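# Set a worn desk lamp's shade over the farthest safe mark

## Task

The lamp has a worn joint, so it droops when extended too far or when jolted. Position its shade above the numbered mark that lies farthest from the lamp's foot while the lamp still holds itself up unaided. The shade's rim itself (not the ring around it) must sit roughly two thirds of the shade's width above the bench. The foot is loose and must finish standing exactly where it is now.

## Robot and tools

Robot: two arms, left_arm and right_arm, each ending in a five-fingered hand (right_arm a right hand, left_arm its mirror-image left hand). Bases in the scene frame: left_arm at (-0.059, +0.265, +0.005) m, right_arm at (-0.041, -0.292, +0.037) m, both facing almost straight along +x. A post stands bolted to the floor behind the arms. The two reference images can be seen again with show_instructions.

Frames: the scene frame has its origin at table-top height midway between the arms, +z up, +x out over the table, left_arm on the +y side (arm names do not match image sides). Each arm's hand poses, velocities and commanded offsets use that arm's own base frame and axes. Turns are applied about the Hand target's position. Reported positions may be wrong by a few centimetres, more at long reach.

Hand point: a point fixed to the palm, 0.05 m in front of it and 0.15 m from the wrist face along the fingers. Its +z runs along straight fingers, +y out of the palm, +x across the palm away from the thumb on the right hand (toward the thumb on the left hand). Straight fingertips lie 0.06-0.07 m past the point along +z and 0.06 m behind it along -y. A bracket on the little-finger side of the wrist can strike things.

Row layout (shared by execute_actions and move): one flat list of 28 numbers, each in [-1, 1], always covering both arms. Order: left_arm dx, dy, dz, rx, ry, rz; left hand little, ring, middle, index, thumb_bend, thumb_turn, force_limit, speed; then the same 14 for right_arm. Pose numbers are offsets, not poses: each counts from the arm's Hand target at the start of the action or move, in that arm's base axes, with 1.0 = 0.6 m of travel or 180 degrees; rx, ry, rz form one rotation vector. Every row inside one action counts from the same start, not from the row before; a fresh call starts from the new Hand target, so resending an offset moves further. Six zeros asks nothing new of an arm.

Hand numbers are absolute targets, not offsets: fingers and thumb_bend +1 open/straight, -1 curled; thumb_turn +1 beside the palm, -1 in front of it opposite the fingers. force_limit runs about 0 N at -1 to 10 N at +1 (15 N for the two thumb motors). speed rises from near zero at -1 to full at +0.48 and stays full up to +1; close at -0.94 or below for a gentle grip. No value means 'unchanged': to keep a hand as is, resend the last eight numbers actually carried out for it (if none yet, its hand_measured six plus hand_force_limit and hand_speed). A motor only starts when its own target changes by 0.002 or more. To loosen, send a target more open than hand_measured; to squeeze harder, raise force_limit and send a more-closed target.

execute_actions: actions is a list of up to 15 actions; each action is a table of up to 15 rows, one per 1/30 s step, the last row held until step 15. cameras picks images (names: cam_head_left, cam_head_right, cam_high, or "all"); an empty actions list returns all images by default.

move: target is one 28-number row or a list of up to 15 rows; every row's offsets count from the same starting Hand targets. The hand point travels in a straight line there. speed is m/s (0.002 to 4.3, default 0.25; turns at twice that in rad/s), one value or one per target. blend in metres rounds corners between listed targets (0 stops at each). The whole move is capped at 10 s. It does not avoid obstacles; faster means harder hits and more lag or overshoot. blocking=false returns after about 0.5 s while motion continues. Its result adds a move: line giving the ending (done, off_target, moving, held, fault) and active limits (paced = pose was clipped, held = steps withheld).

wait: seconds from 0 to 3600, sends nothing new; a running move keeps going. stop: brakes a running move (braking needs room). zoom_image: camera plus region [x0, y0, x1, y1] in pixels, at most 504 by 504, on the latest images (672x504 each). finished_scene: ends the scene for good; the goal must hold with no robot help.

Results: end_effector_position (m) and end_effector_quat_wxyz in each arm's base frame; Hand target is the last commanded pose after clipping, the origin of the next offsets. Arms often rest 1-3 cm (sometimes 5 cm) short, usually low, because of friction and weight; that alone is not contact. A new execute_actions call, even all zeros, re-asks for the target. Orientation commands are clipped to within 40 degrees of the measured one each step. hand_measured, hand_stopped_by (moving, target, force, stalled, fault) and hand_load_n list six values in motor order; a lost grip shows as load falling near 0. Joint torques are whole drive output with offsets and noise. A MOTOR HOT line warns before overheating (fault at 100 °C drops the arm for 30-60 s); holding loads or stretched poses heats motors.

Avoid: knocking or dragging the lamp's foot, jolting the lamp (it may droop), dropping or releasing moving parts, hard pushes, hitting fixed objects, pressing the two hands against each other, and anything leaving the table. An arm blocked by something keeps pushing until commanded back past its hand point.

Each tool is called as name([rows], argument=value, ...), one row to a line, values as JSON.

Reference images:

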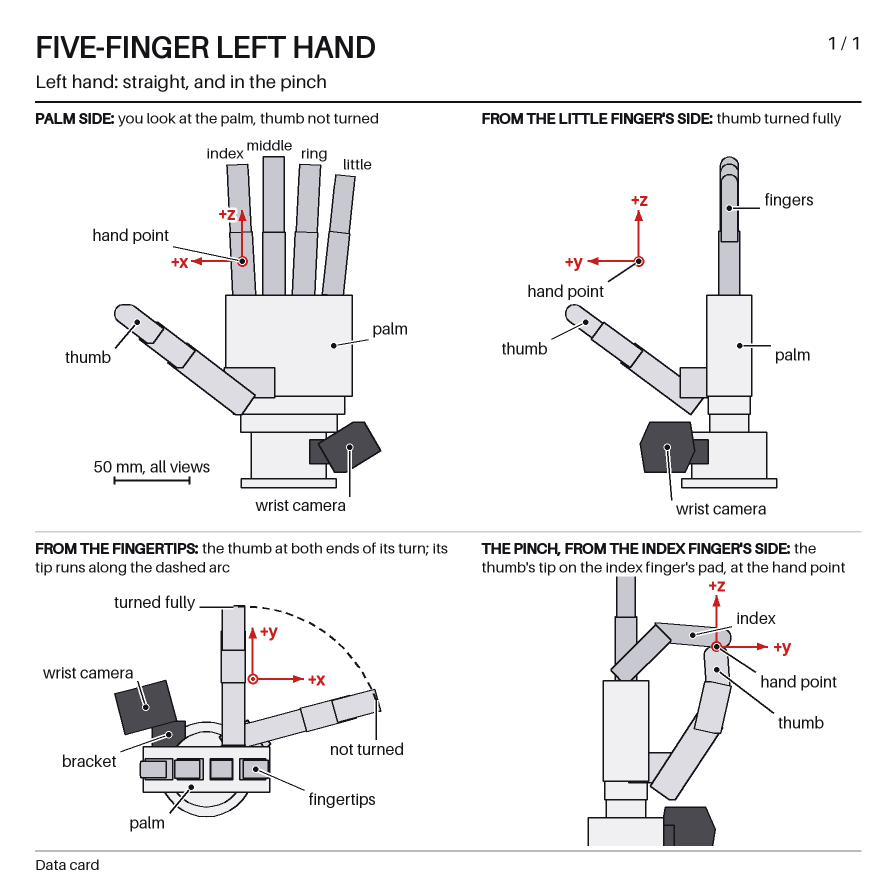

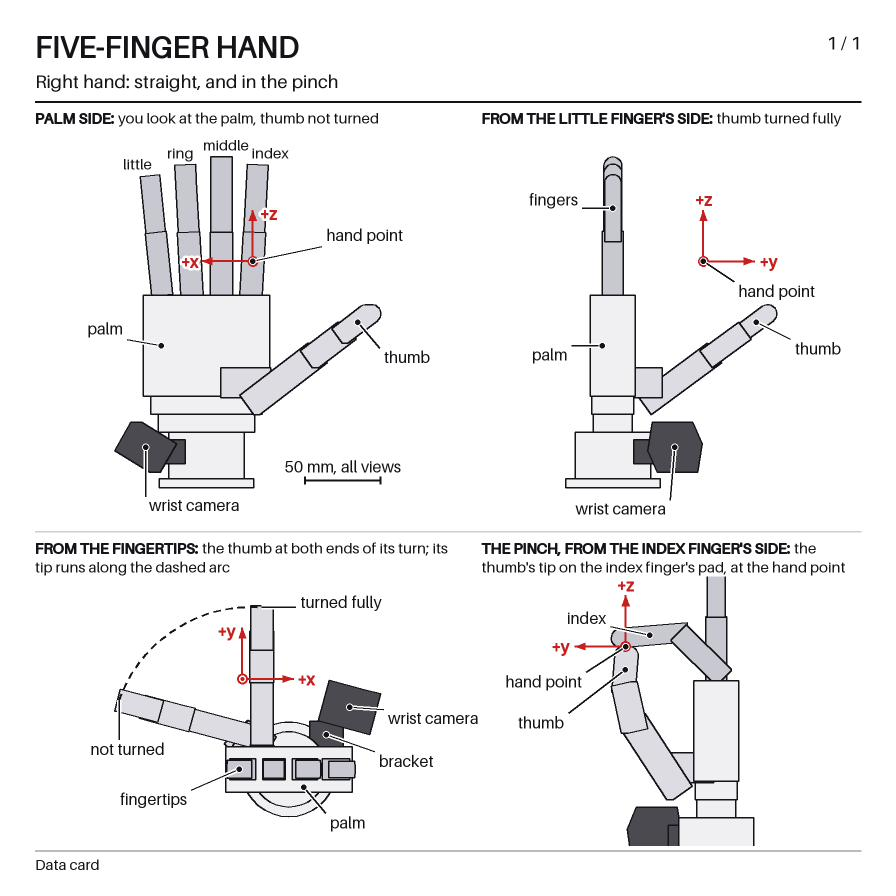

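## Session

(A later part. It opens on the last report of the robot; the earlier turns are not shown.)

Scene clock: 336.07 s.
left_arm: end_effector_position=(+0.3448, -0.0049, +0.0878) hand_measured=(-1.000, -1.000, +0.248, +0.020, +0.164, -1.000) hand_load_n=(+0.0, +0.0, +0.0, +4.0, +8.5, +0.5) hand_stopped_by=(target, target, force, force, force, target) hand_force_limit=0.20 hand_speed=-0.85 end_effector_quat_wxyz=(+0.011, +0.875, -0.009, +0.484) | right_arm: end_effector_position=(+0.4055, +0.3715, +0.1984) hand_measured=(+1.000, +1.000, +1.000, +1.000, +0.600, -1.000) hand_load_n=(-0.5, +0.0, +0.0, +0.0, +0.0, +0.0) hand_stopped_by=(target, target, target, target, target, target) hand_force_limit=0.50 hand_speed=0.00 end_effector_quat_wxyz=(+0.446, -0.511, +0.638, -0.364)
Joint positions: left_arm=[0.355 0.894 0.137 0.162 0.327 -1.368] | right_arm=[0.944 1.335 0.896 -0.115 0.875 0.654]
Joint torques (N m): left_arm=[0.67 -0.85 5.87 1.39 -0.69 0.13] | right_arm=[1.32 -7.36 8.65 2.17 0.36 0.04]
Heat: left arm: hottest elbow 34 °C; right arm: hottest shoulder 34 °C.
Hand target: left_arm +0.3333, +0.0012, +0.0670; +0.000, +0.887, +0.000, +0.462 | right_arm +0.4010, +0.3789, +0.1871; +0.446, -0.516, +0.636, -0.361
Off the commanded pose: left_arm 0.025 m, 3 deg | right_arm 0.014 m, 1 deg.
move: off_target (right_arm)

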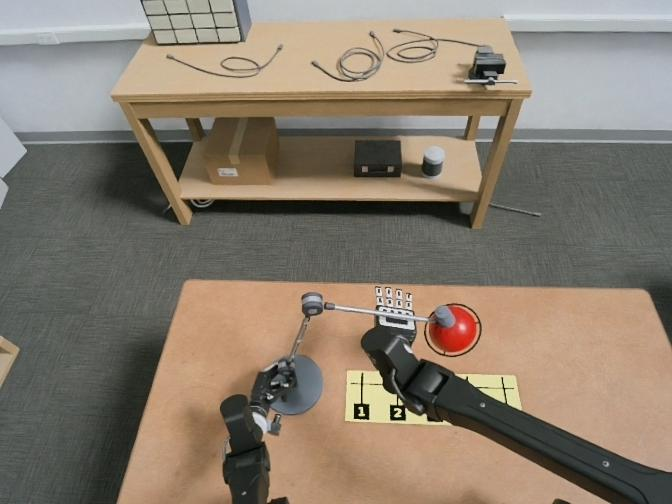

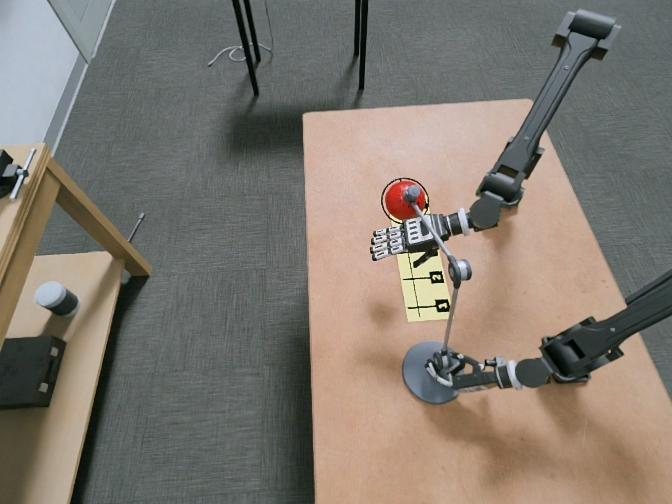

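move(target=[0,0,0,0,0,0,-1,-1,-0.1,-0.2,-0.2,-1,0.2,-0.85, -0.03,-0.08,0.1,0,0,0,1,1,1,1,0.6,-1,0.5,0], speed=0.05, cameras=["cam_head_left","cam_high"])

zoom_image(camera="cam_head_left", region=[260, 260, 540, 430])

zoom_image(camera="cam_high", region=[370, 140, 550, 420])

Scene clock: 339.33 s.
left_arm: end_effector_position=(+0.3448, -0.0049, +0.0878) hand_measured=(-1.000, -1.000, +0.248, +0.020, +0.164, -1.000) hand_load_n=(+0.0, +0.0, +0.0, +4.0, +8.5, +0.5) hand_stopped_by=(target, target, force, force, force, target) hand_force_limit=0.20 hand_speed=-0.85 end_effector_quat_wxyz=(+0.011, +0.875, -0.009, +0.484) | right_arm: end_effector_position=(+0.3753, +0.3454, +0.2188) hand_measured=(+1.000, +1.000, +1.000, +1.000, +0.600, -1.000) hand_load_n=(+0.0, +0.0, +0.0, +0.0, +0.0, +0.0) hand_stopped_by=(target, target, target, target, target, target) hand_force_limit=0.50 hand_speed=0.00 end_effector_quat_wxyz=(+0.433, -0.538, +0.635, -0.348)
Joint positions: left_arm=[0.355 0.894 0.137 0.162 0.327 -1.368] | right_arm=[0.944 1.199 0.87 -0.271 0.823 0.656]
Joint velocities: left_arm=[0.005 -0.005 0.046 -0.002 -0.022 -0.066] | right_arm=[within noise]
Joint torques (N m): left_arm=[0.26 -1.67 5.75 1.57 -0.67 0.14] | right_arm=[-1.73 -11.87 10.63 1.51 1.25 -0.22]
Heat: left arm: hottest elbow 34 °C; right arm: hottest shoulder 34 °C.
Hand target: left_arm +0.3333, +0.0012, +0.0670; +0.000, +0.887, +0.000, +0.462 | right_arm +0.3830, +0.3308, +0.2471; +0.446, -0.516, +0.636, -0.361
Off the commanded pose: left_arm 0.025 m, 3 deg | right_arm 0.033 m, 3 deg.
move: off_target (right_arm)

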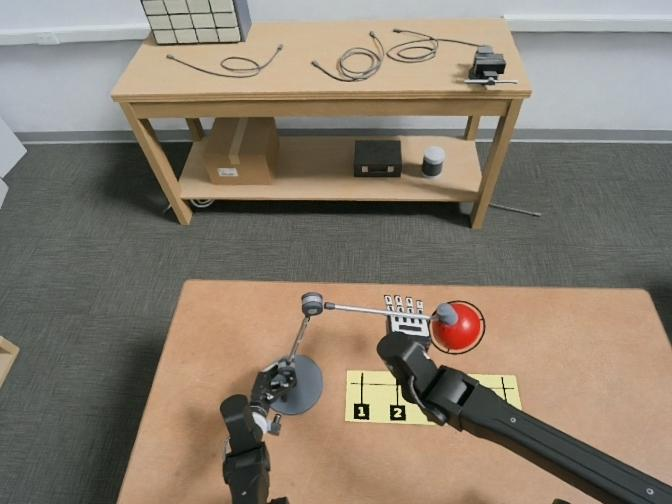

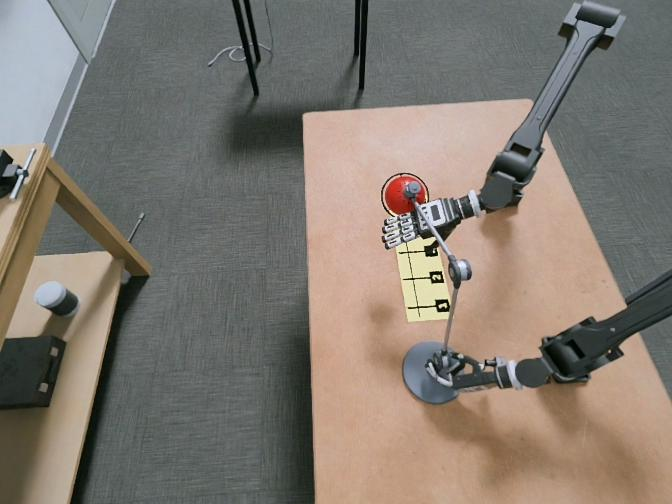

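Scaled by 1.800 from the camera's image (finer frame: 960x720).

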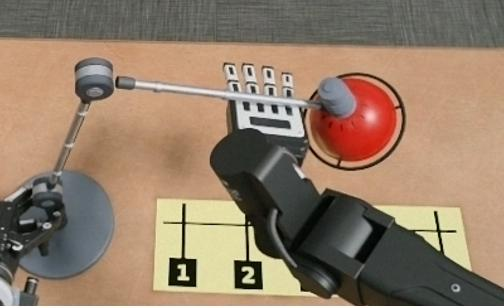

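Scaled by 1.800 from the camera's image (finer frame: 960x720).

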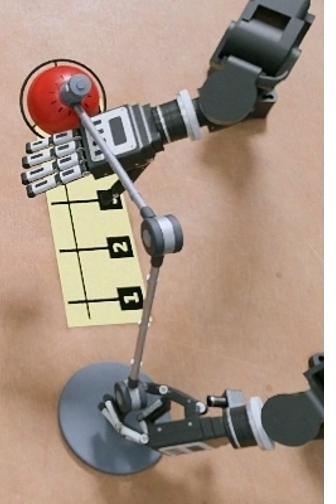

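move(target=[0,0,0,0,0,0,-1,-1,-0.1,-0.2,-0.2,-1,0.2,-0.85, -0.01,-0.06,0.07,0,0,0,1,1,1,1,0.6,-1,0.5,0], speed=0.05, cameras=["cam_head_left","cam_high"])

zoom_image(camera="cam_head_left", region=[260, 260, 540, 430])

zoom_image(camera="cam_high", region=[370, 140, 550, 420])

Scene clock: 341.17 s.
left_arm: end_effector_position=(+0.3449, -0.0047, +0.0878) hand_measured=(-1.000, -1.000, +0.248, +0.020, +0.164, -1.000) hand_load_n=(+0.0, +0.0, +0.0, +4.0, +7.0, +1.0) hand_stopped_by=(target, target, force, force, force, target) hand_force_limit=0.20 hand_speed=-0.85 end_effector_quat_wxyz=(+0.011, +0.875, -0.009, +0.484) | right_arm: end_effector_position=(+0.3595, +0.3150, +0.2509) hand_measured=(+1.000, +1.000, +1.000, +1.000, +0.600, -1.000) hand_load_n=(-2.0, +0.0, +0.0, +0.0, +0.0, +0.0) hand_stopped_by=(target, target, target, target, target, target) hand_force_limit=0.50 hand_speed=0.00 end_effector_quat_wxyz=(+0.430, -0.548, +0.631, -0.340)
Joint positions: left_arm=[0.355 0.894 0.137 0.162 0.326 -1.368] | right_arm=[0.917 1.072 0.87 -0.392 0.778 0.629]
Joint torques (N m): left_arm=[0.32 -1.03 5.81 1.46 -0.61 0.18] | right_arm=[-4.01 -9.47 13.09 1.65 1.42 -0.2]
Heat: left arm: hottest elbow 34 °C; right arm: hottest shoulder 34 °C.
Hand target: left_arm +0.3333, +0.0012, +0.0670; +0.000, +0.887, +0.000, +0.462 | right_arm +0.3771, +0.2948, +0.2892; +0.446, -0.516, +0.636, -0.361
Off the commanded pose: left_arm 0.025 m, 3 deg | right_arm 0.047 m, 5 deg.
move: off_target (right_arm)

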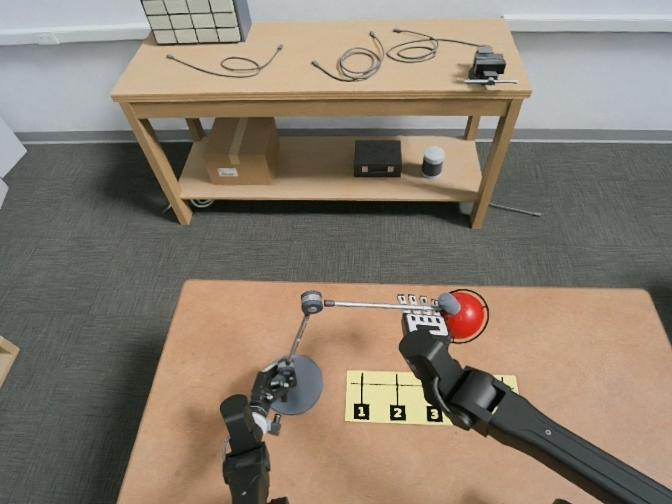

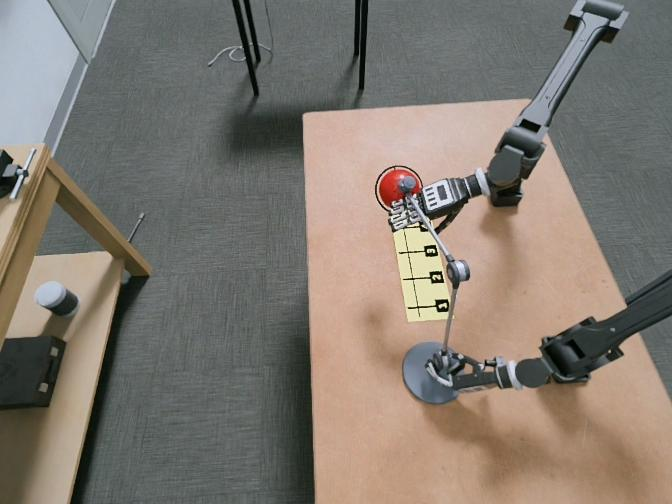

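Scaled by 1.800 from the camera's image (finer frame: 960x720).

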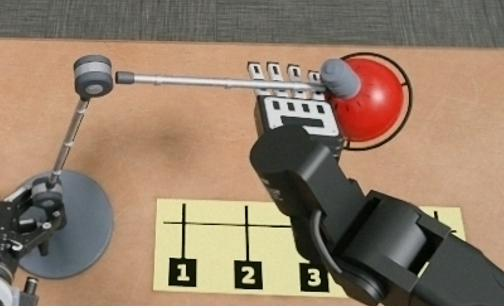

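Scaled by 1.800 from the camera's image (finer frame: 960x720).

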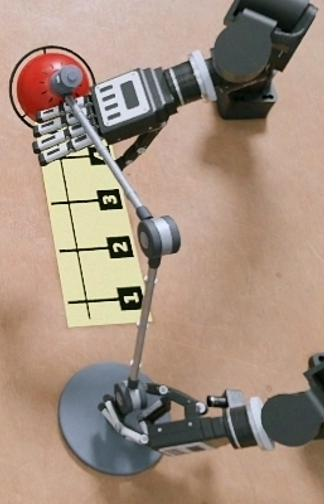

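move([
  [0,0,0,0,0,0,-1,-1,-0.1,-0.2,-0.2,-1,0.2,-0.85, 0.01,0.05,-0.09,0,0,0,1,1,1,1,0.6,-1,0.5,0],
  [0,0,0,0,0,0,-1,-1,-0.1,-0.2,-0.2,-1,0.2,-0.85, 0.055,0.05,-0.12,0,-0.13,0,1,1,1,1,0.6,-1,0.5,0],
], speed=0.06, cameras=["cam_head_left","cam_high"])

zoom_image(camera="cam_head_left", region=[260, 260, 540, 430])

zoom_image(camera="cam_high", region=[370, 140, 550, 420])

Scene clock: 347.63 s.
left_arm: end_effector_position=(+0.3449, -0.0045, +0.0877) hand_measured=(-1.000, -1.000, +0.248, +0.020, +0.164, -1.000) hand_load_n=(+0.0, +0.0, +0.0, +3.5, +6.5, +1.0) hand_stopped_by=(target, target, force, force, force, target) hand_force_limit=0.20 hand_speed=-0.85 end_effector_quat_wxyz=(+0.010, +0.875, -0.009, +0.484) | right_arm: end_effector_position=(+0.4136, +0.3225, +0.2290) hand_measured=(+1.000, +1.000, +1.000, +1.000, +0.600, -1.000) hand_load_n=(+0.0, +0.0, +0.0, +0.0, +0.0, +0.0) hand_stopped_by=(target, target, target, target, target, target) hand_force_limit=0.50 hand_speed=0.00 end_effector_quat_wxyz=(+0.569, -0.422, +0.537, -0.457)
Joint positions: left_arm=[0.355 0.894 0.137 0.162 0.325 -1.368] | right_arm=[0.917 1.327 0.596 0.842 0.925 0.139]
Joint torques (N m): left_arm=[0.56 -1.14 5.81 1.43 -0.61 0.15] | right_arm=[0.03 -5.83 6.98 2.04 -0.16 -0.01]
Heat: left arm: hottest elbow 34 °C; right arm: hottest elbow 35 °C.
Hand target: left_arm +0.3333, +0.0012, +0.0670; +0.000, +0.887, +0.000, +0.462 | right_arm +0.4101, +0.3248, +0.2173; +0.566, -0.432, +0.533, -0.458
Off the commanded pose: left_arm 0.024 m, 3 deg | right_arm 0.012 m, 1 deg.
move: off_target (right_arm)

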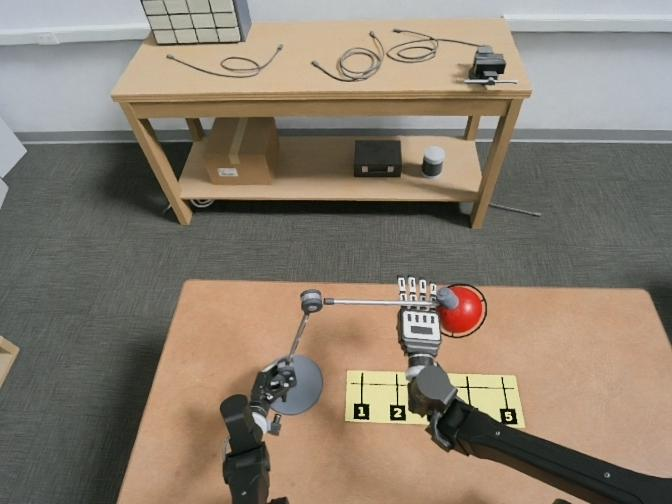

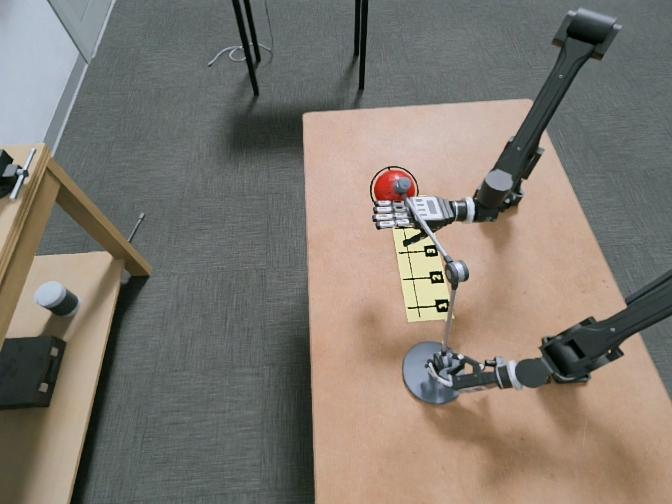

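Scaled by 1.800 from the camera's image (finer frame: 960x720).

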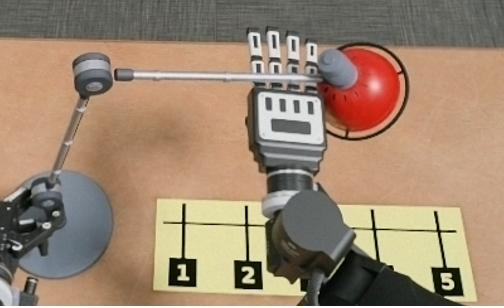

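Scaled by 1.800 from the camera's image (finer frame: 960x720).

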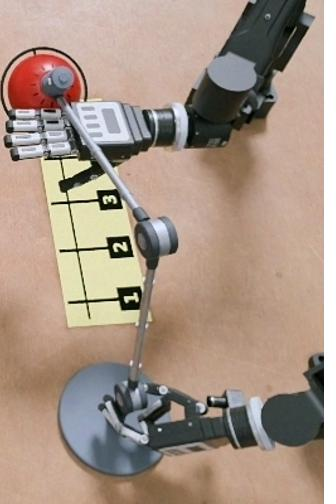

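move([
  [0,0,0,0,0,0,-1,-1,-0.1,-0.2,-0.2,-1,0.2,-0.85, 0.055,0.01,-0.02,0,0,0,1,1,1,1,0.6,-1,0.5,0],
  [0,0,0,0,0,0,-1,-1,-0.1,-0.2,-0.2,-1,0.2,-0.85, 0.055,-0.02,0.1,0,0,0,1,1,1,1,0.6,-1,0.5,0],
], speed=0.06, blend=0.01, cameras=["cam_head_left","cam_high"])

zoom_image(camera="cam_head_left", region=[260, 260, 540, 430])

zoom_image(camera="cam_high", region=[370, 140, 550, 420])

Scene clock: 351.10 s.
left_arm: end_effector_position=(+0.3449, -0.0045, +0.0877) hand_measured=(-1.000, -1.000, +0.248, +0.020, +0.164, -1.000) hand_load_n=(+0.0, +0.0, +0.5, +3.5, +6.5, +0.5) hand_stopped_by=(target, target, force, force, force, target) hand_force_limit=0.20 hand_speed=-0.85 end_effector_quat_wxyz=(+0.010, +0.875, -0.009, +0.484) | right_arm: end_effector_position=(+0.4234, +0.3188, +0.2264) hand_measured=(+1.000, +1.000, +1.000, +1.000, +0.600, -1.000) hand_load_n=(+0.0, +0.0, +0.0, +0.0, +0.0, +0.0) hand_stopped_by=(target, target, target, target, target, target) hand_force_limit=0.50 hand_speed=0.00 end_effector_quat_wxyz=(+0.546, -0.474, +0.527, -0.447)
Joint positions: left_arm=[0.355 0.894 0.137 0.162 0.325 -1.368] | right_arm=[0.864 1.275 0.63 0.638 0.818 0.157]
Joint torques (N m): left_arm=[0.15 -1.96 5.94 1.51 -0.6 0.18] | right_arm=[-2.96 -9.99 13.9 1.54 0.56 -0.14]
Heat: left arm: hottest elbow 34 °C; right arm: hottest elbow 35 °C.
Hand target: left_arm +0.3333, +0.0012, +0.0670; +0.000, +0.887, +0.000, +0.462 | right_arm +0.4430, +0.3129, +0.2773; +0.566, -0.432, +0.533, -0.458
Off the commanded pose: left_arm 0.024 m, 3 deg | right_arm 0.055 m, 6 deg.
move: off_target (right_arm)

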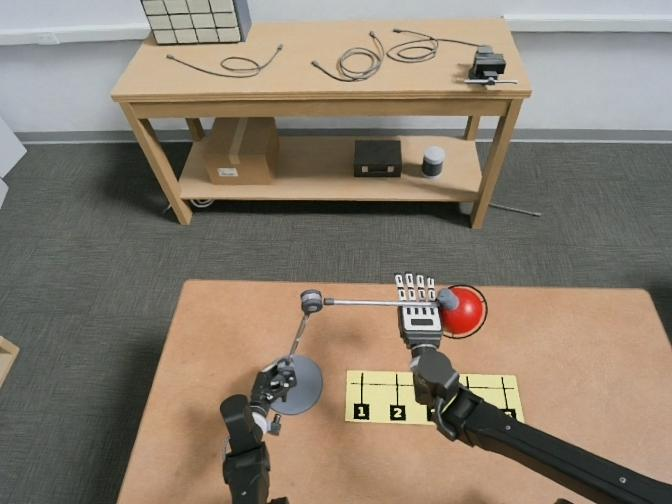

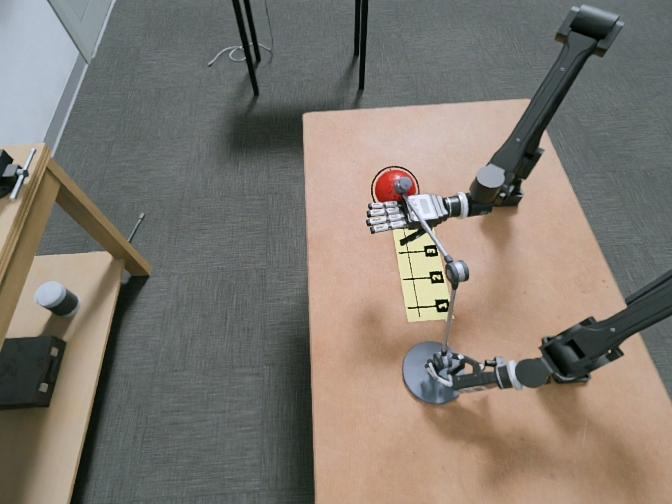

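Scaled by 1.800 from the camera's image (finer frame: 960x720).

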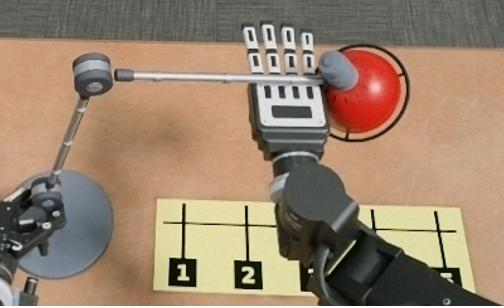

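Scaled by 1.800 from the camera's image (finer frame: 960x720).

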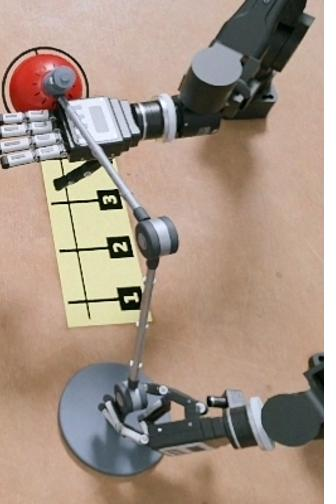

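move(target=[0,0,0,0,0,0,-1,-1,-0.1,-0.2,-0.2,-1,0.2,-0.85, -0.06,-0.02,0.03,0,0,0,1,1,1,1,0.6,-1,0.5,0], speed=0.05, cameras=["cam_head_left","cam_high"])

zoom_image(camera="cam_head_left", region=[260, 260, 540, 430])

zoom_image(camera="cam_high", region=[370, 140, 550, 420])

Scene clock: 352.63 s.
left_arm: end_effector_position=(+0.3444, -0.0049, +0.0872) hand_measured=(-1.000, -1.000, +0.248, +0.020, +0.164, -1.000) hand_load_n=(+0.0, +0.0, +0.0, +3.5, +6.0, +0.0) hand_stopped_by=(target, target, force, force, force, target) hand_force_limit=0.20 hand_speed=-0.85 end_effector_quat_wxyz=(+0.010, +0.875, -0.010, +0.484) | right_arm: end_effector_position=(+0.4075, +0.3053, +0.2601) hand_measured=(+1.000, +1.000, +1.000, +1.000, +0.600, -1.000) hand_load_n=(+0.0, +0.0, +0.0, +0.0, +0.0, +0.0) hand_stopped_by=(target, target, target, target, target, target) hand_force_limit=0.50 hand_speed=0.00 end_effector_quat_wxyz=(+0.548, -0.457, +0.534, -0.453)
Joint positions: left_arm=[0.355 0.894 0.135 0.162 0.326 -1.367] | right_arm=[0.887 1.164 0.63 0.55 0.869 0.16]
Joint torques (N m): left_arm=[1.14 -0.97 5.97 1.37 -0.64 0.18] | right_arm=[-0.09 -10.75 11.23 1.95 0.62 -0.18]
Heat: left arm: hottest elbow 34 °C; right arm: hottest elbow 35 °C.
Hand target: left_arm +0.3333, +0.0012, +0.0670; +0.000, +0.887, +0.000, +0.462 | right_arm +0.4071, +0.3008, +0.2952; +0.565, -0.432, +0.533, -0.458
Off the commanded pose: left_arm 0.024 m, 3 deg | right_arm 0.035 m, 4 deg.
move: off_target (right_arm)

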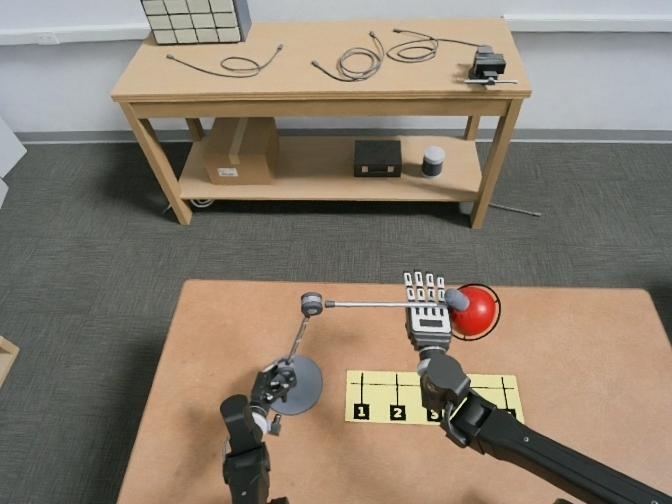

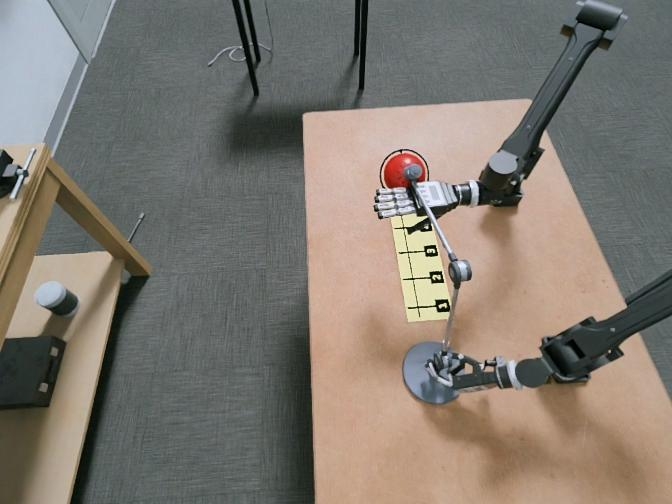

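Scaled by 1.800 from the camera's image (finer frame: 960x720).

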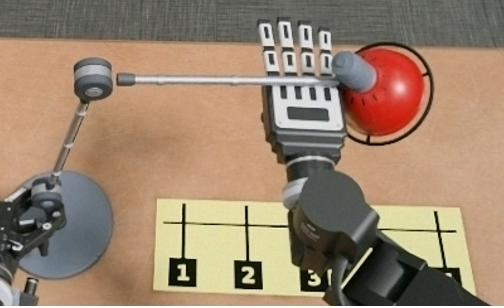

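Scaled by 1.800 from the camera's image (finer frame: 960x720).

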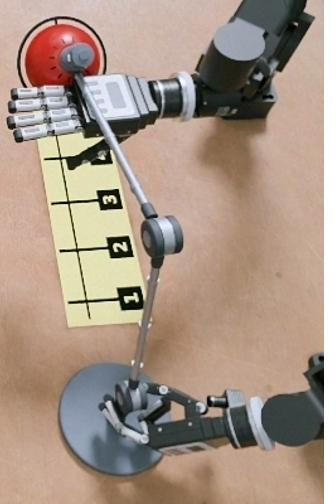

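move(target=[0,0,0,0,0,0,-1,-1,-0.1,-0.2,-0.2,-1,0.2,-0.85, -0.05,-0.02,0.045,0,0,0,1,1,1,1,0.6,-1,0.5,0], speed=0.05, cameras=["cam_head_left","cam_high"])

zoom_image(camera="cam_head_left", region=[260, 260, 540, 430])

zoom_image(camera="cam_high", region=[370, 140, 550, 420])

Scene clock: 355.30 s.
left_arm: end_effector_position=(+0.3429, -0.0050, +0.0848) hand_measured=(-1.000, -1.000, +0.248, +0.020, +0.164, -1.000) hand_load_n=(+0.0, +0.0, +0.0, +3.5, +5.5, -0.5) hand_stopped_by=(target, target, force, force, force, target) hand_force_limit=0.20 hand_speed=-0.85 end_effector_quat_wxyz=(+0.009, +0.876, -0.010, +0.482) | right_arm: end_effector_position=(+0.3808, +0.2954, +0.2864) hand_measured=(+1.000, +1.000, +1.000, +1.000, +0.600, -1.000) hand_load_n=(+0.0, +0.0, +0.0, +0.0, +0.0, +0.0) hand_stopped_by=(target, target, target, target, target, target) hand_force_limit=0.50 hand_speed=0.00 end_effector_quat_wxyz=(+0.544, -0.461, +0.532, -0.457)
Joint positions: left_arm=[0.355 0.894 0.131 0.162 0.323 -1.365] | right_arm=[0.936 1.045 0.63 0.429 0.921 0.147]
Joint torques (N m): left_arm=[0.62 -0.67 6.11 1.36 -0.58 0.13] | right_arm=[-0.26 -9.29 11.26 2.17 0.56 -0.16]
Heat: left arm: hottest elbow 34 °C; right arm: hottest elbow 35 °C.
Hand target: left_arm +0.3332, +0.0011, +0.0669; +0.000, +0.887, +0.000, +0.462 | right_arm +0.3771, +0.2889, +0.3222; +0.565, -0.432, +0.533, -0.458
Off the commanded pose: left_arm 0.021 m, 3 deg | right_arm 0.037 m, 4 deg.
move: off_target (right_arm)

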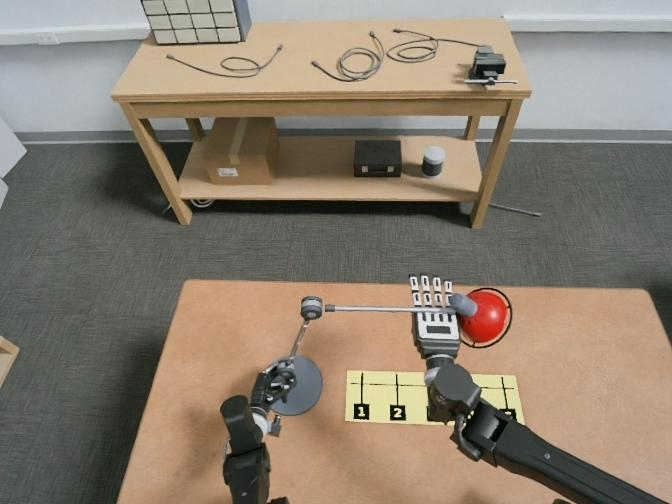

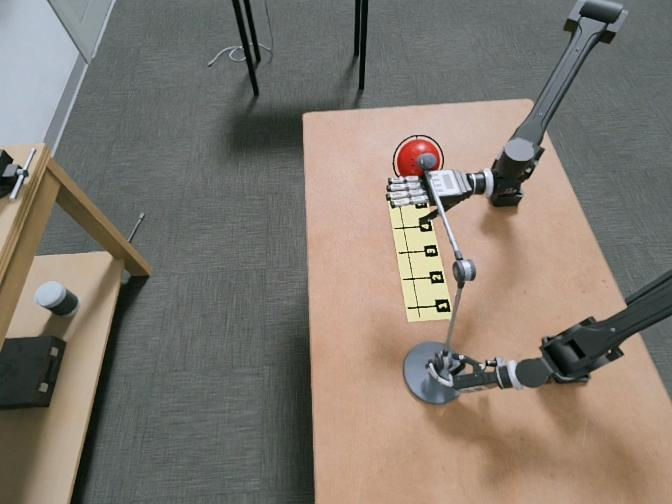

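Scaled by 1.800 from the camera's image (finer frame: 960x720).

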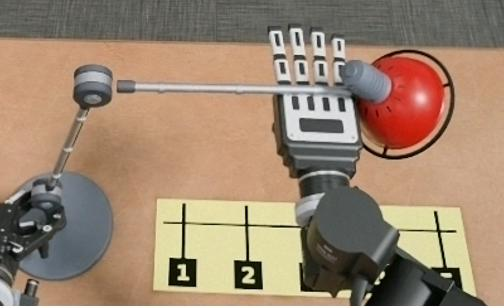

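Scaled by 1.800 from the camera's image (finer frame: 960x720).

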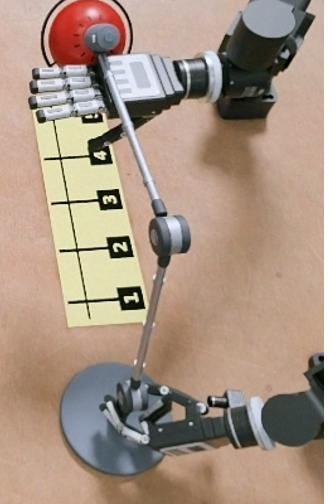

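move(target=[0,0,0,0,0,0,-1,-1,-0.1,-0.2,-0.2,-1,0.2,-0.85, 0,0.01,-0.09,0,0,0,1,1,1,1,0.6,-1,0.5,0], speed=0.04, cameras=["cam_head_left","cam_high"])

zoom_image(camera="cam_head_left", region=[260, 260, 540, 430])

zoom_image(camera="cam_high", region=[370, 140, 550, 420])

Scene clock: 358.13 s.
left_arm: end_effector_position=(+0.3429, -0.0050, +0.0848) hand_measured=(-1.000, -1.000, +0.248, +0.020, +0.164, -1.000) hand_load_n=(+0.0, +0.0, +0.0, +4.0, +5.0, -0.5) hand_stopped_by=(target, target, force, force, force, target) hand_force_limit=0.20 hand_speed=-0.85 end_effector_quat_wxyz=(+0.009, +0.876, -0.010, +0.482) | right_arm: end_effector_position=(+0.3801, +0.2921, +0.2798) hand_measured=(+1.000, +1.000, +1.000, +1.000, +0.600, -1.000) hand_load_n=(+0.0, +0.0, +0.0, +0.0, +0.0, +0.0) hand_stopped_by=(target, target, target, target, target, target) hand_force_limit=0.50 hand_speed=0.00 end_effector_quat_wxyz=(+0.568, -0.427, +0.533, -0.459)
Joint positions: left_arm=[0.355 0.894 0.131 0.162 0.323 -1.365] | right_arm=[0.942 1.077 0.57 0.623 0.944 0.122]
Joint torques (N m): left_arm=[0.38 -0.91 6.06 1.46 -0.56 0.13] | right_arm=[-0.44 -3.25 7.88 2.19 0.07 0.12]
Heat: left arm: hottest elbow 34 °C; right arm: hottest elbow 35 °C.
Hand target: left_arm +0.3332, +0.0012, +0.0670; +0.000, +0.887, +0.000, +0.462 | right_arm +0.3770, +0.2950, +0.2681; +0.566, -0.432, +0.533, -0.458
Off the commanded pose: left_arm 0.021 m, 3 deg | right_arm 0.012 m, 1 deg.
move: off_target (right_arm)

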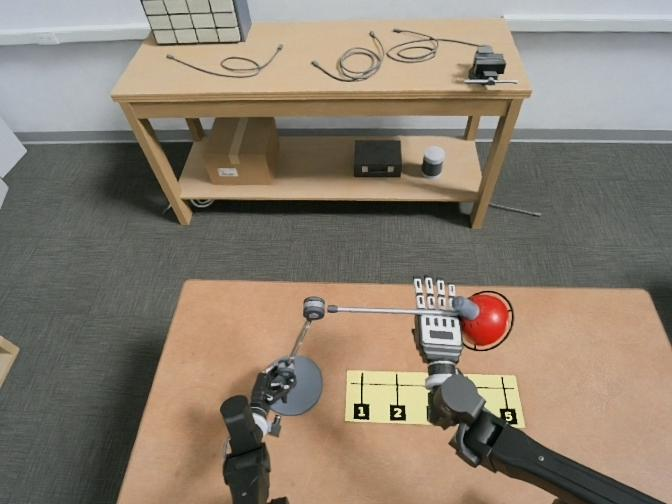

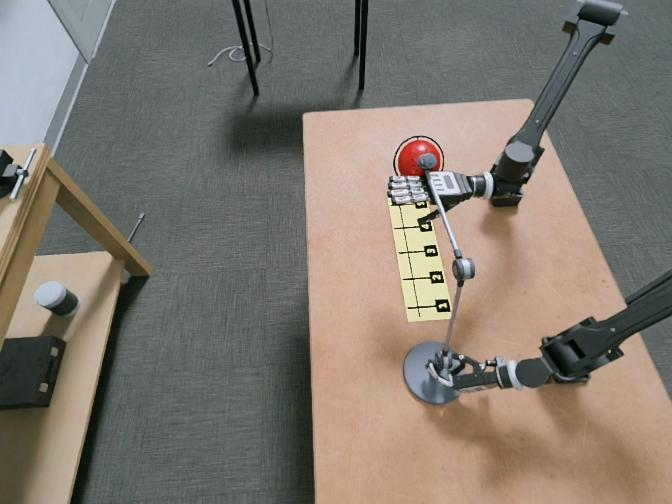

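Scaled by 1.800 from the camera's image (finer frame: 960x720).

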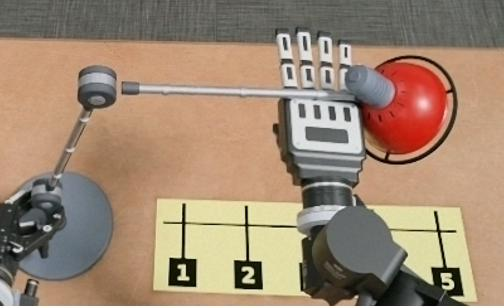

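Scaled by 1.800 from the camera's image (finer frame: 960x720).

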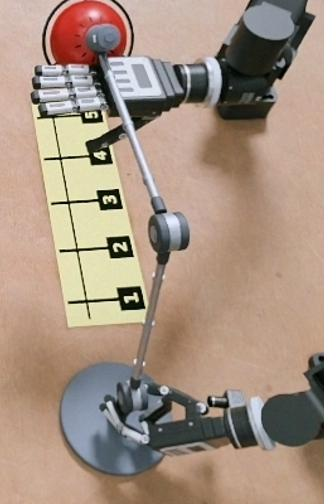

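move(target=[0,0,0,0,0,0,-1,-1,-0.1,-0.2,-0.2,-1,0.2,-0.85, 0,0.01,-0.025,0,0,0,1,1,1,1,0.6,-1,0.5,0], speed=0.02, cameras=["cam_head_left","cam_high"])

zoom_image(camera="cam_head_left", region=[260, 260, 540, 430])

zoom_image(camera="cam_high", region=[370, 140, 550, 420])

Scene clock: 359.83 s.
left_arm: end_effector_position=(+0.3429, -0.0050, +0.0848) hand_measured=(-1.000, -1.000, +0.248, +0.020, +0.164, -1.000) hand_load_n=(+0.0, +0.0, +0.5, +4.0, +5.0, -0.5) hand_stopped_by=(target, target, force, force, force, target) hand_force_limit=0.20 hand_speed=-0.85 end_effector_quat_wxyz=(+0.009, +0.876, -0.010, +0.482) | right_arm: end_effector_position=(+0.3819, +0.2959, +0.2638) hand_measured=(+1.000, +1.000, +1.000, +1.000, +0.600, -1.000) hand_load_n=(+0.0, +0.0, +0.0, +0.0, +0.0, +0.0) hand_stopped_by=(target, target, target, target, target, target) hand_force_limit=0.50 hand_speed=0.00 end_effector_quat_wxyz=(+0.566, -0.425, +0.535, -0.461)
Joint positions: left_arm=[0.355 0.894 0.131 0.162 0.323 -1.365] | right_arm=[0.948 1.125 0.553 0.687 0.957 0.122]
Joint torques (N m): left_arm=[0.5 -1.14 6.15 1.58 -0.6 0.12] | right_arm=[0.97 -4.89 7.82 2.1 0.05 0.02]
Heat: left arm: hottest elbow 34 °C; right arm: hottest elbow 35 °C.
Hand target: left_arm +0.3332, +0.0012, +0.0670; +0.000, +0.887, +0.000, +0.462 | right_arm +0.3770, +0.3009, +0.2533; +0.566, -0.432, +0.533, -0.458
Off the commanded pose: left_arm 0.021 m, 3 deg | right_arm 0.013 m, 1 deg.
move: off_target (right_arm)

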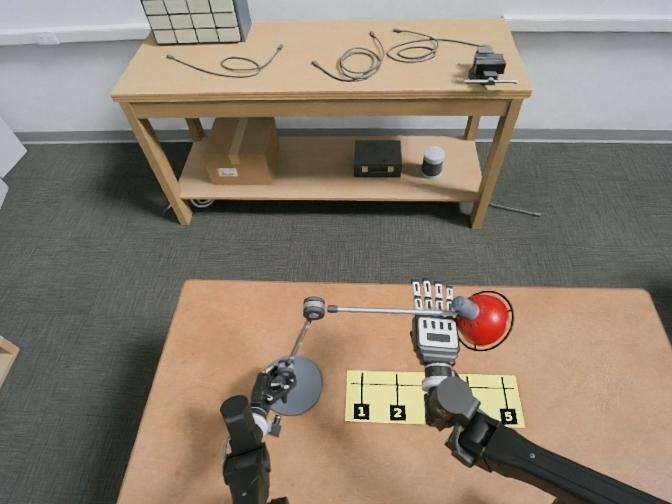

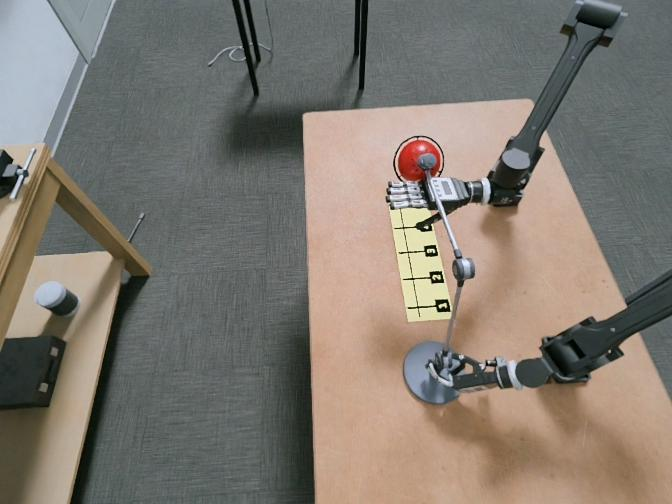

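Scaled by 1.800 from the camera's image (finer frame: 960x720).

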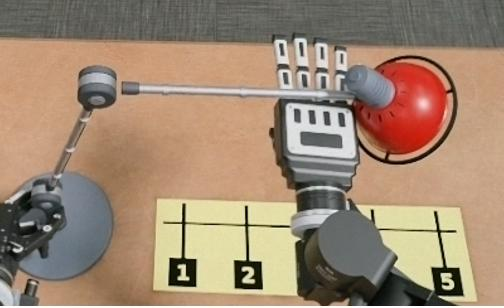

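Scaled by 1.800 from the camera's image (finer frame: 960x720).

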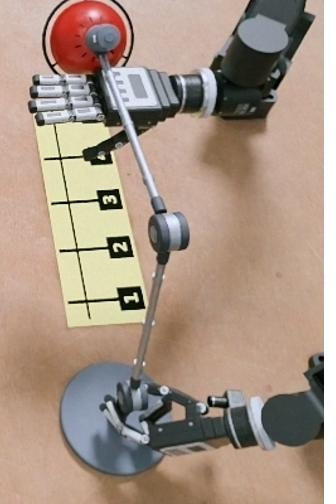

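move([
  [0,0,0,0,0,0,-1,-1,-0.1,-0.2,-0.2,-1,0.2,-0.85, 0.005,-0.01,0.08,0,0,0,1,1,1,1,0.6,-1,0.5,0],
  [0,0,0,0,0,0,-1,-1,-0.1,-0.2,-0.2,-1,0.2,-0.85, -0.015,-0.035,0.155,0,0,0,1,1,1,1,0.6,-1,0.5,0],
], speed=0.05, blend=0.01, cameras=["cam_head_left","cam_high"])

zoom_image(camera="cam_head_left", region=[260, 260, 540, 430])

zoom_image(camera="cam_high", region=[370, 130, 550, 410])

Scene clock: 362.97 s.
left_arm: end_effector_position=(+0.3429, -0.0051, +0.0848) hand_measured=(-1.000, -1.000, +0.248, +0.020, +0.164, -1.000) hand_load_n=(+0.0, +0.0, +0.0, +4.0, +6.0, -0.5) hand_stopped_by=(target, target, force, force, force, target) hand_force_limit=0.20 hand_speed=-0.85 end_effector_quat_wxyz=(+0.009, +0.876, -0.010, +0.482) | right_arm: end_effector_position=(+0.3606, +0.2828, +0.2839) hand_measured=(+1.000, +1.000, +1.000, +1.000, +0.600, -1.000) hand_load_n=(+0.0, +0.0, +0.0, +0.0, +0.0, +0.0) hand_stopped_by=(target, target, target, target, target, target) hand_force_limit=0.50 hand_speed=0.00 end_effector_quat_wxyz=(+0.537, -0.478, +0.527, -0.453)
Joint positions: left_arm=[0.355 0.894 0.131 0.162 0.323 -1.363] | right_arm=[0.955 0.96 0.595 0.346 0.92 0.149]
Joint torques (N m): left_arm=[0.5 -0.56 6.06 1.42 -0.57 0.11] | right_arm=[-1.49 -7.88 16.29 1.61 0.94 -0.24]
Heat: left arm: hottest elbow 34 °C; right arm: hottest elbow 35 °C.
Hand target: left_arm +0.3332, +0.0012, +0.0670; +0.000, +0.887, +0.000, +0.462 | right_arm +0.3681, +0.2798, +0.3462; +0.565, -0.432, +0.533, -0.458
Off the commanded pose: left_arm 0.021 m, 3 deg | right_arm 0.063 m, 6 deg.
move: off_target (right_arm)

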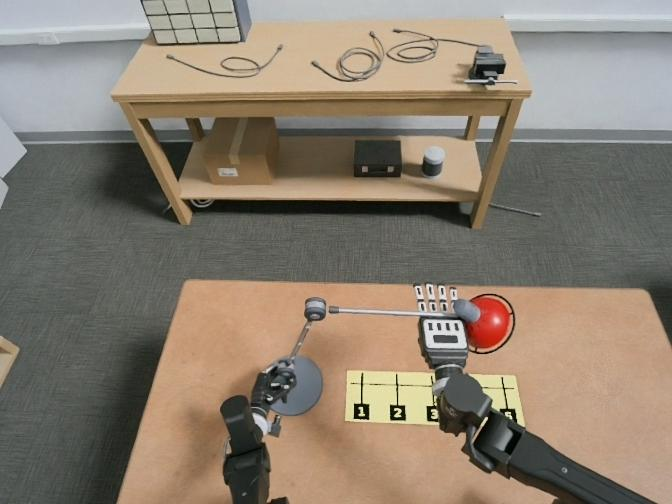

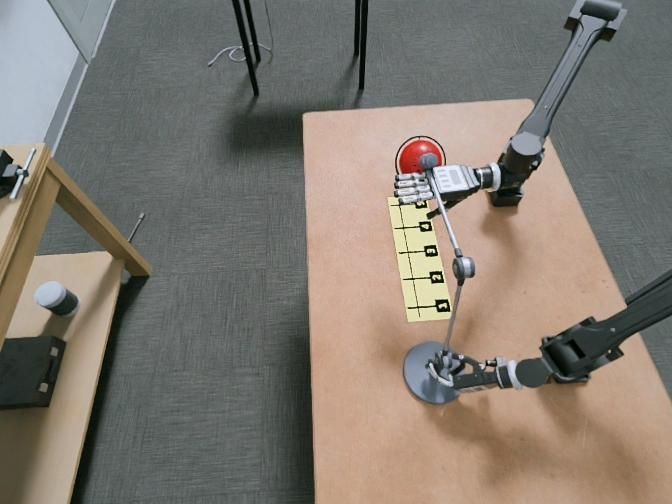

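Scaled by 1.800 from the camera's image (finer frame: 960x720).

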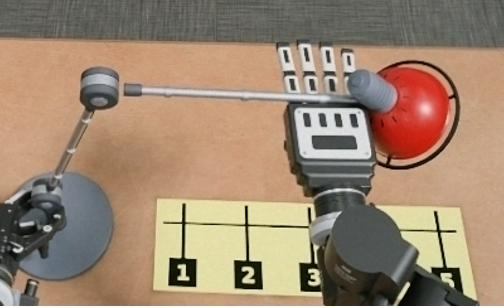

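Scaled by 1.800 from the camera's image (finer frame: 960x720).

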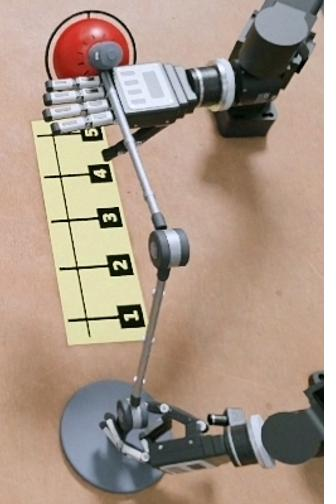

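move(target=[0,0,0,0,0,0,-1,-1,-0.1,-0.2,-0.2,-1,0.2,-0.85, 0.0,-0.01,0.06,0,0,0,1,1,1,1,0.6,-1,0.5,0], speed=0.05, cameras=["cam_head_left","cam_high"])

zoom_image(camera="cam_head_left", region=[260, 260, 540, 430])

zoom_image(camera="cam_high", region=[370, 130, 550, 410])

Scene clock: 364.47 s.
left_arm: end_effector_position=(+0.3429, -0.0051, +0.0847) hand_measured=(-1.000, -1.000, +0.248, +0.020, +0.164, -1.000) hand_load_n=(+0.0, +0.0, +0.0, +4.0, +5.5, -0.5) hand_stopped_by=(target, target, force, force, force, target) hand_force_limit=0.20 hand_speed=-0.85 end_effector_quat_wxyz=(+0.009, +0.876, -0.011, +0.482) | right_arm: end_effector_position=(+0.3572, +0.2789, +0.3021) hand_measured=(+1.000, +1.000, +1.000, +1.000, +0.600, -1.000) hand_load_n=(+0.0, -0.5, +0.0, +0.0, +0.0, +0.0) hand_stopped_by=(target, target, target, target, target, target) hand_force_limit=0.50 hand_speed=0.00 end_effector_quat_wxyz=(+0.525, -0.491, +0.525, -0.455)
Joint positions: left_arm=[0.355 0.894 0.131 0.162 0.323 -1.363] | right_arm=[0.955 0.918 0.645 0.219 0.916 0.149]
Joint torques (N m): left_arm=[0.5 -0.91 6.05 1.48 -0.55 0.06] | right_arm=[-1.61 -7.53 18.28 2.11 0.79 -0.15]
Heat: left arm: hottest elbow 34 °C; right arm: hottest elbow 35 °C.
Hand target: left_arm +0.3332, +0.0012, +0.0670; +0.000, +0.887, +0.000, +0.462 | right_arm +0.3681, +0.2739, +0.3822; +0.565, -0.432, +0.533, -0.458
Off the commanded pose: left_arm 0.021 m, 3 deg | right_arm 0.081 m, 8 deg.
move: off_target (right_arm)

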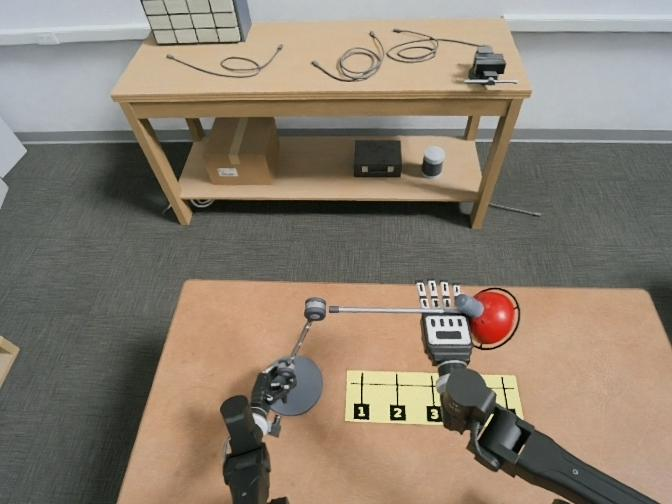

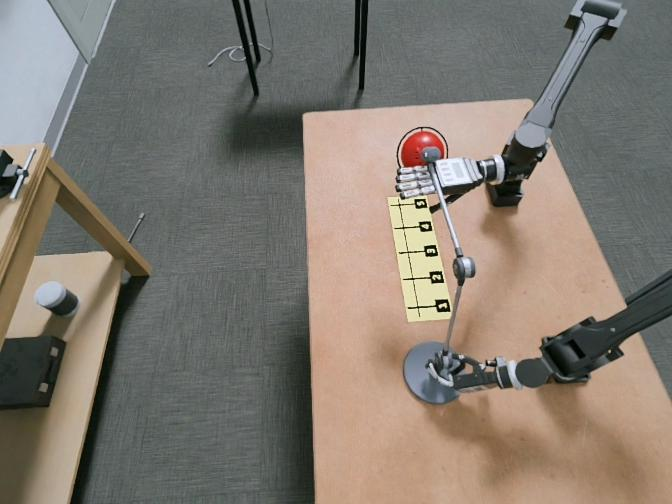

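Scaled by 1.800 from the camera's image (finer frame: 960x720).

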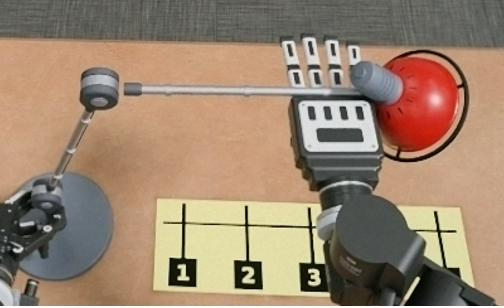

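Scaled by 1.800 from the camera's image (finer frame: 960x720).

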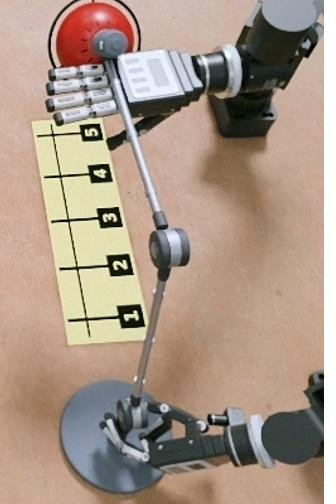

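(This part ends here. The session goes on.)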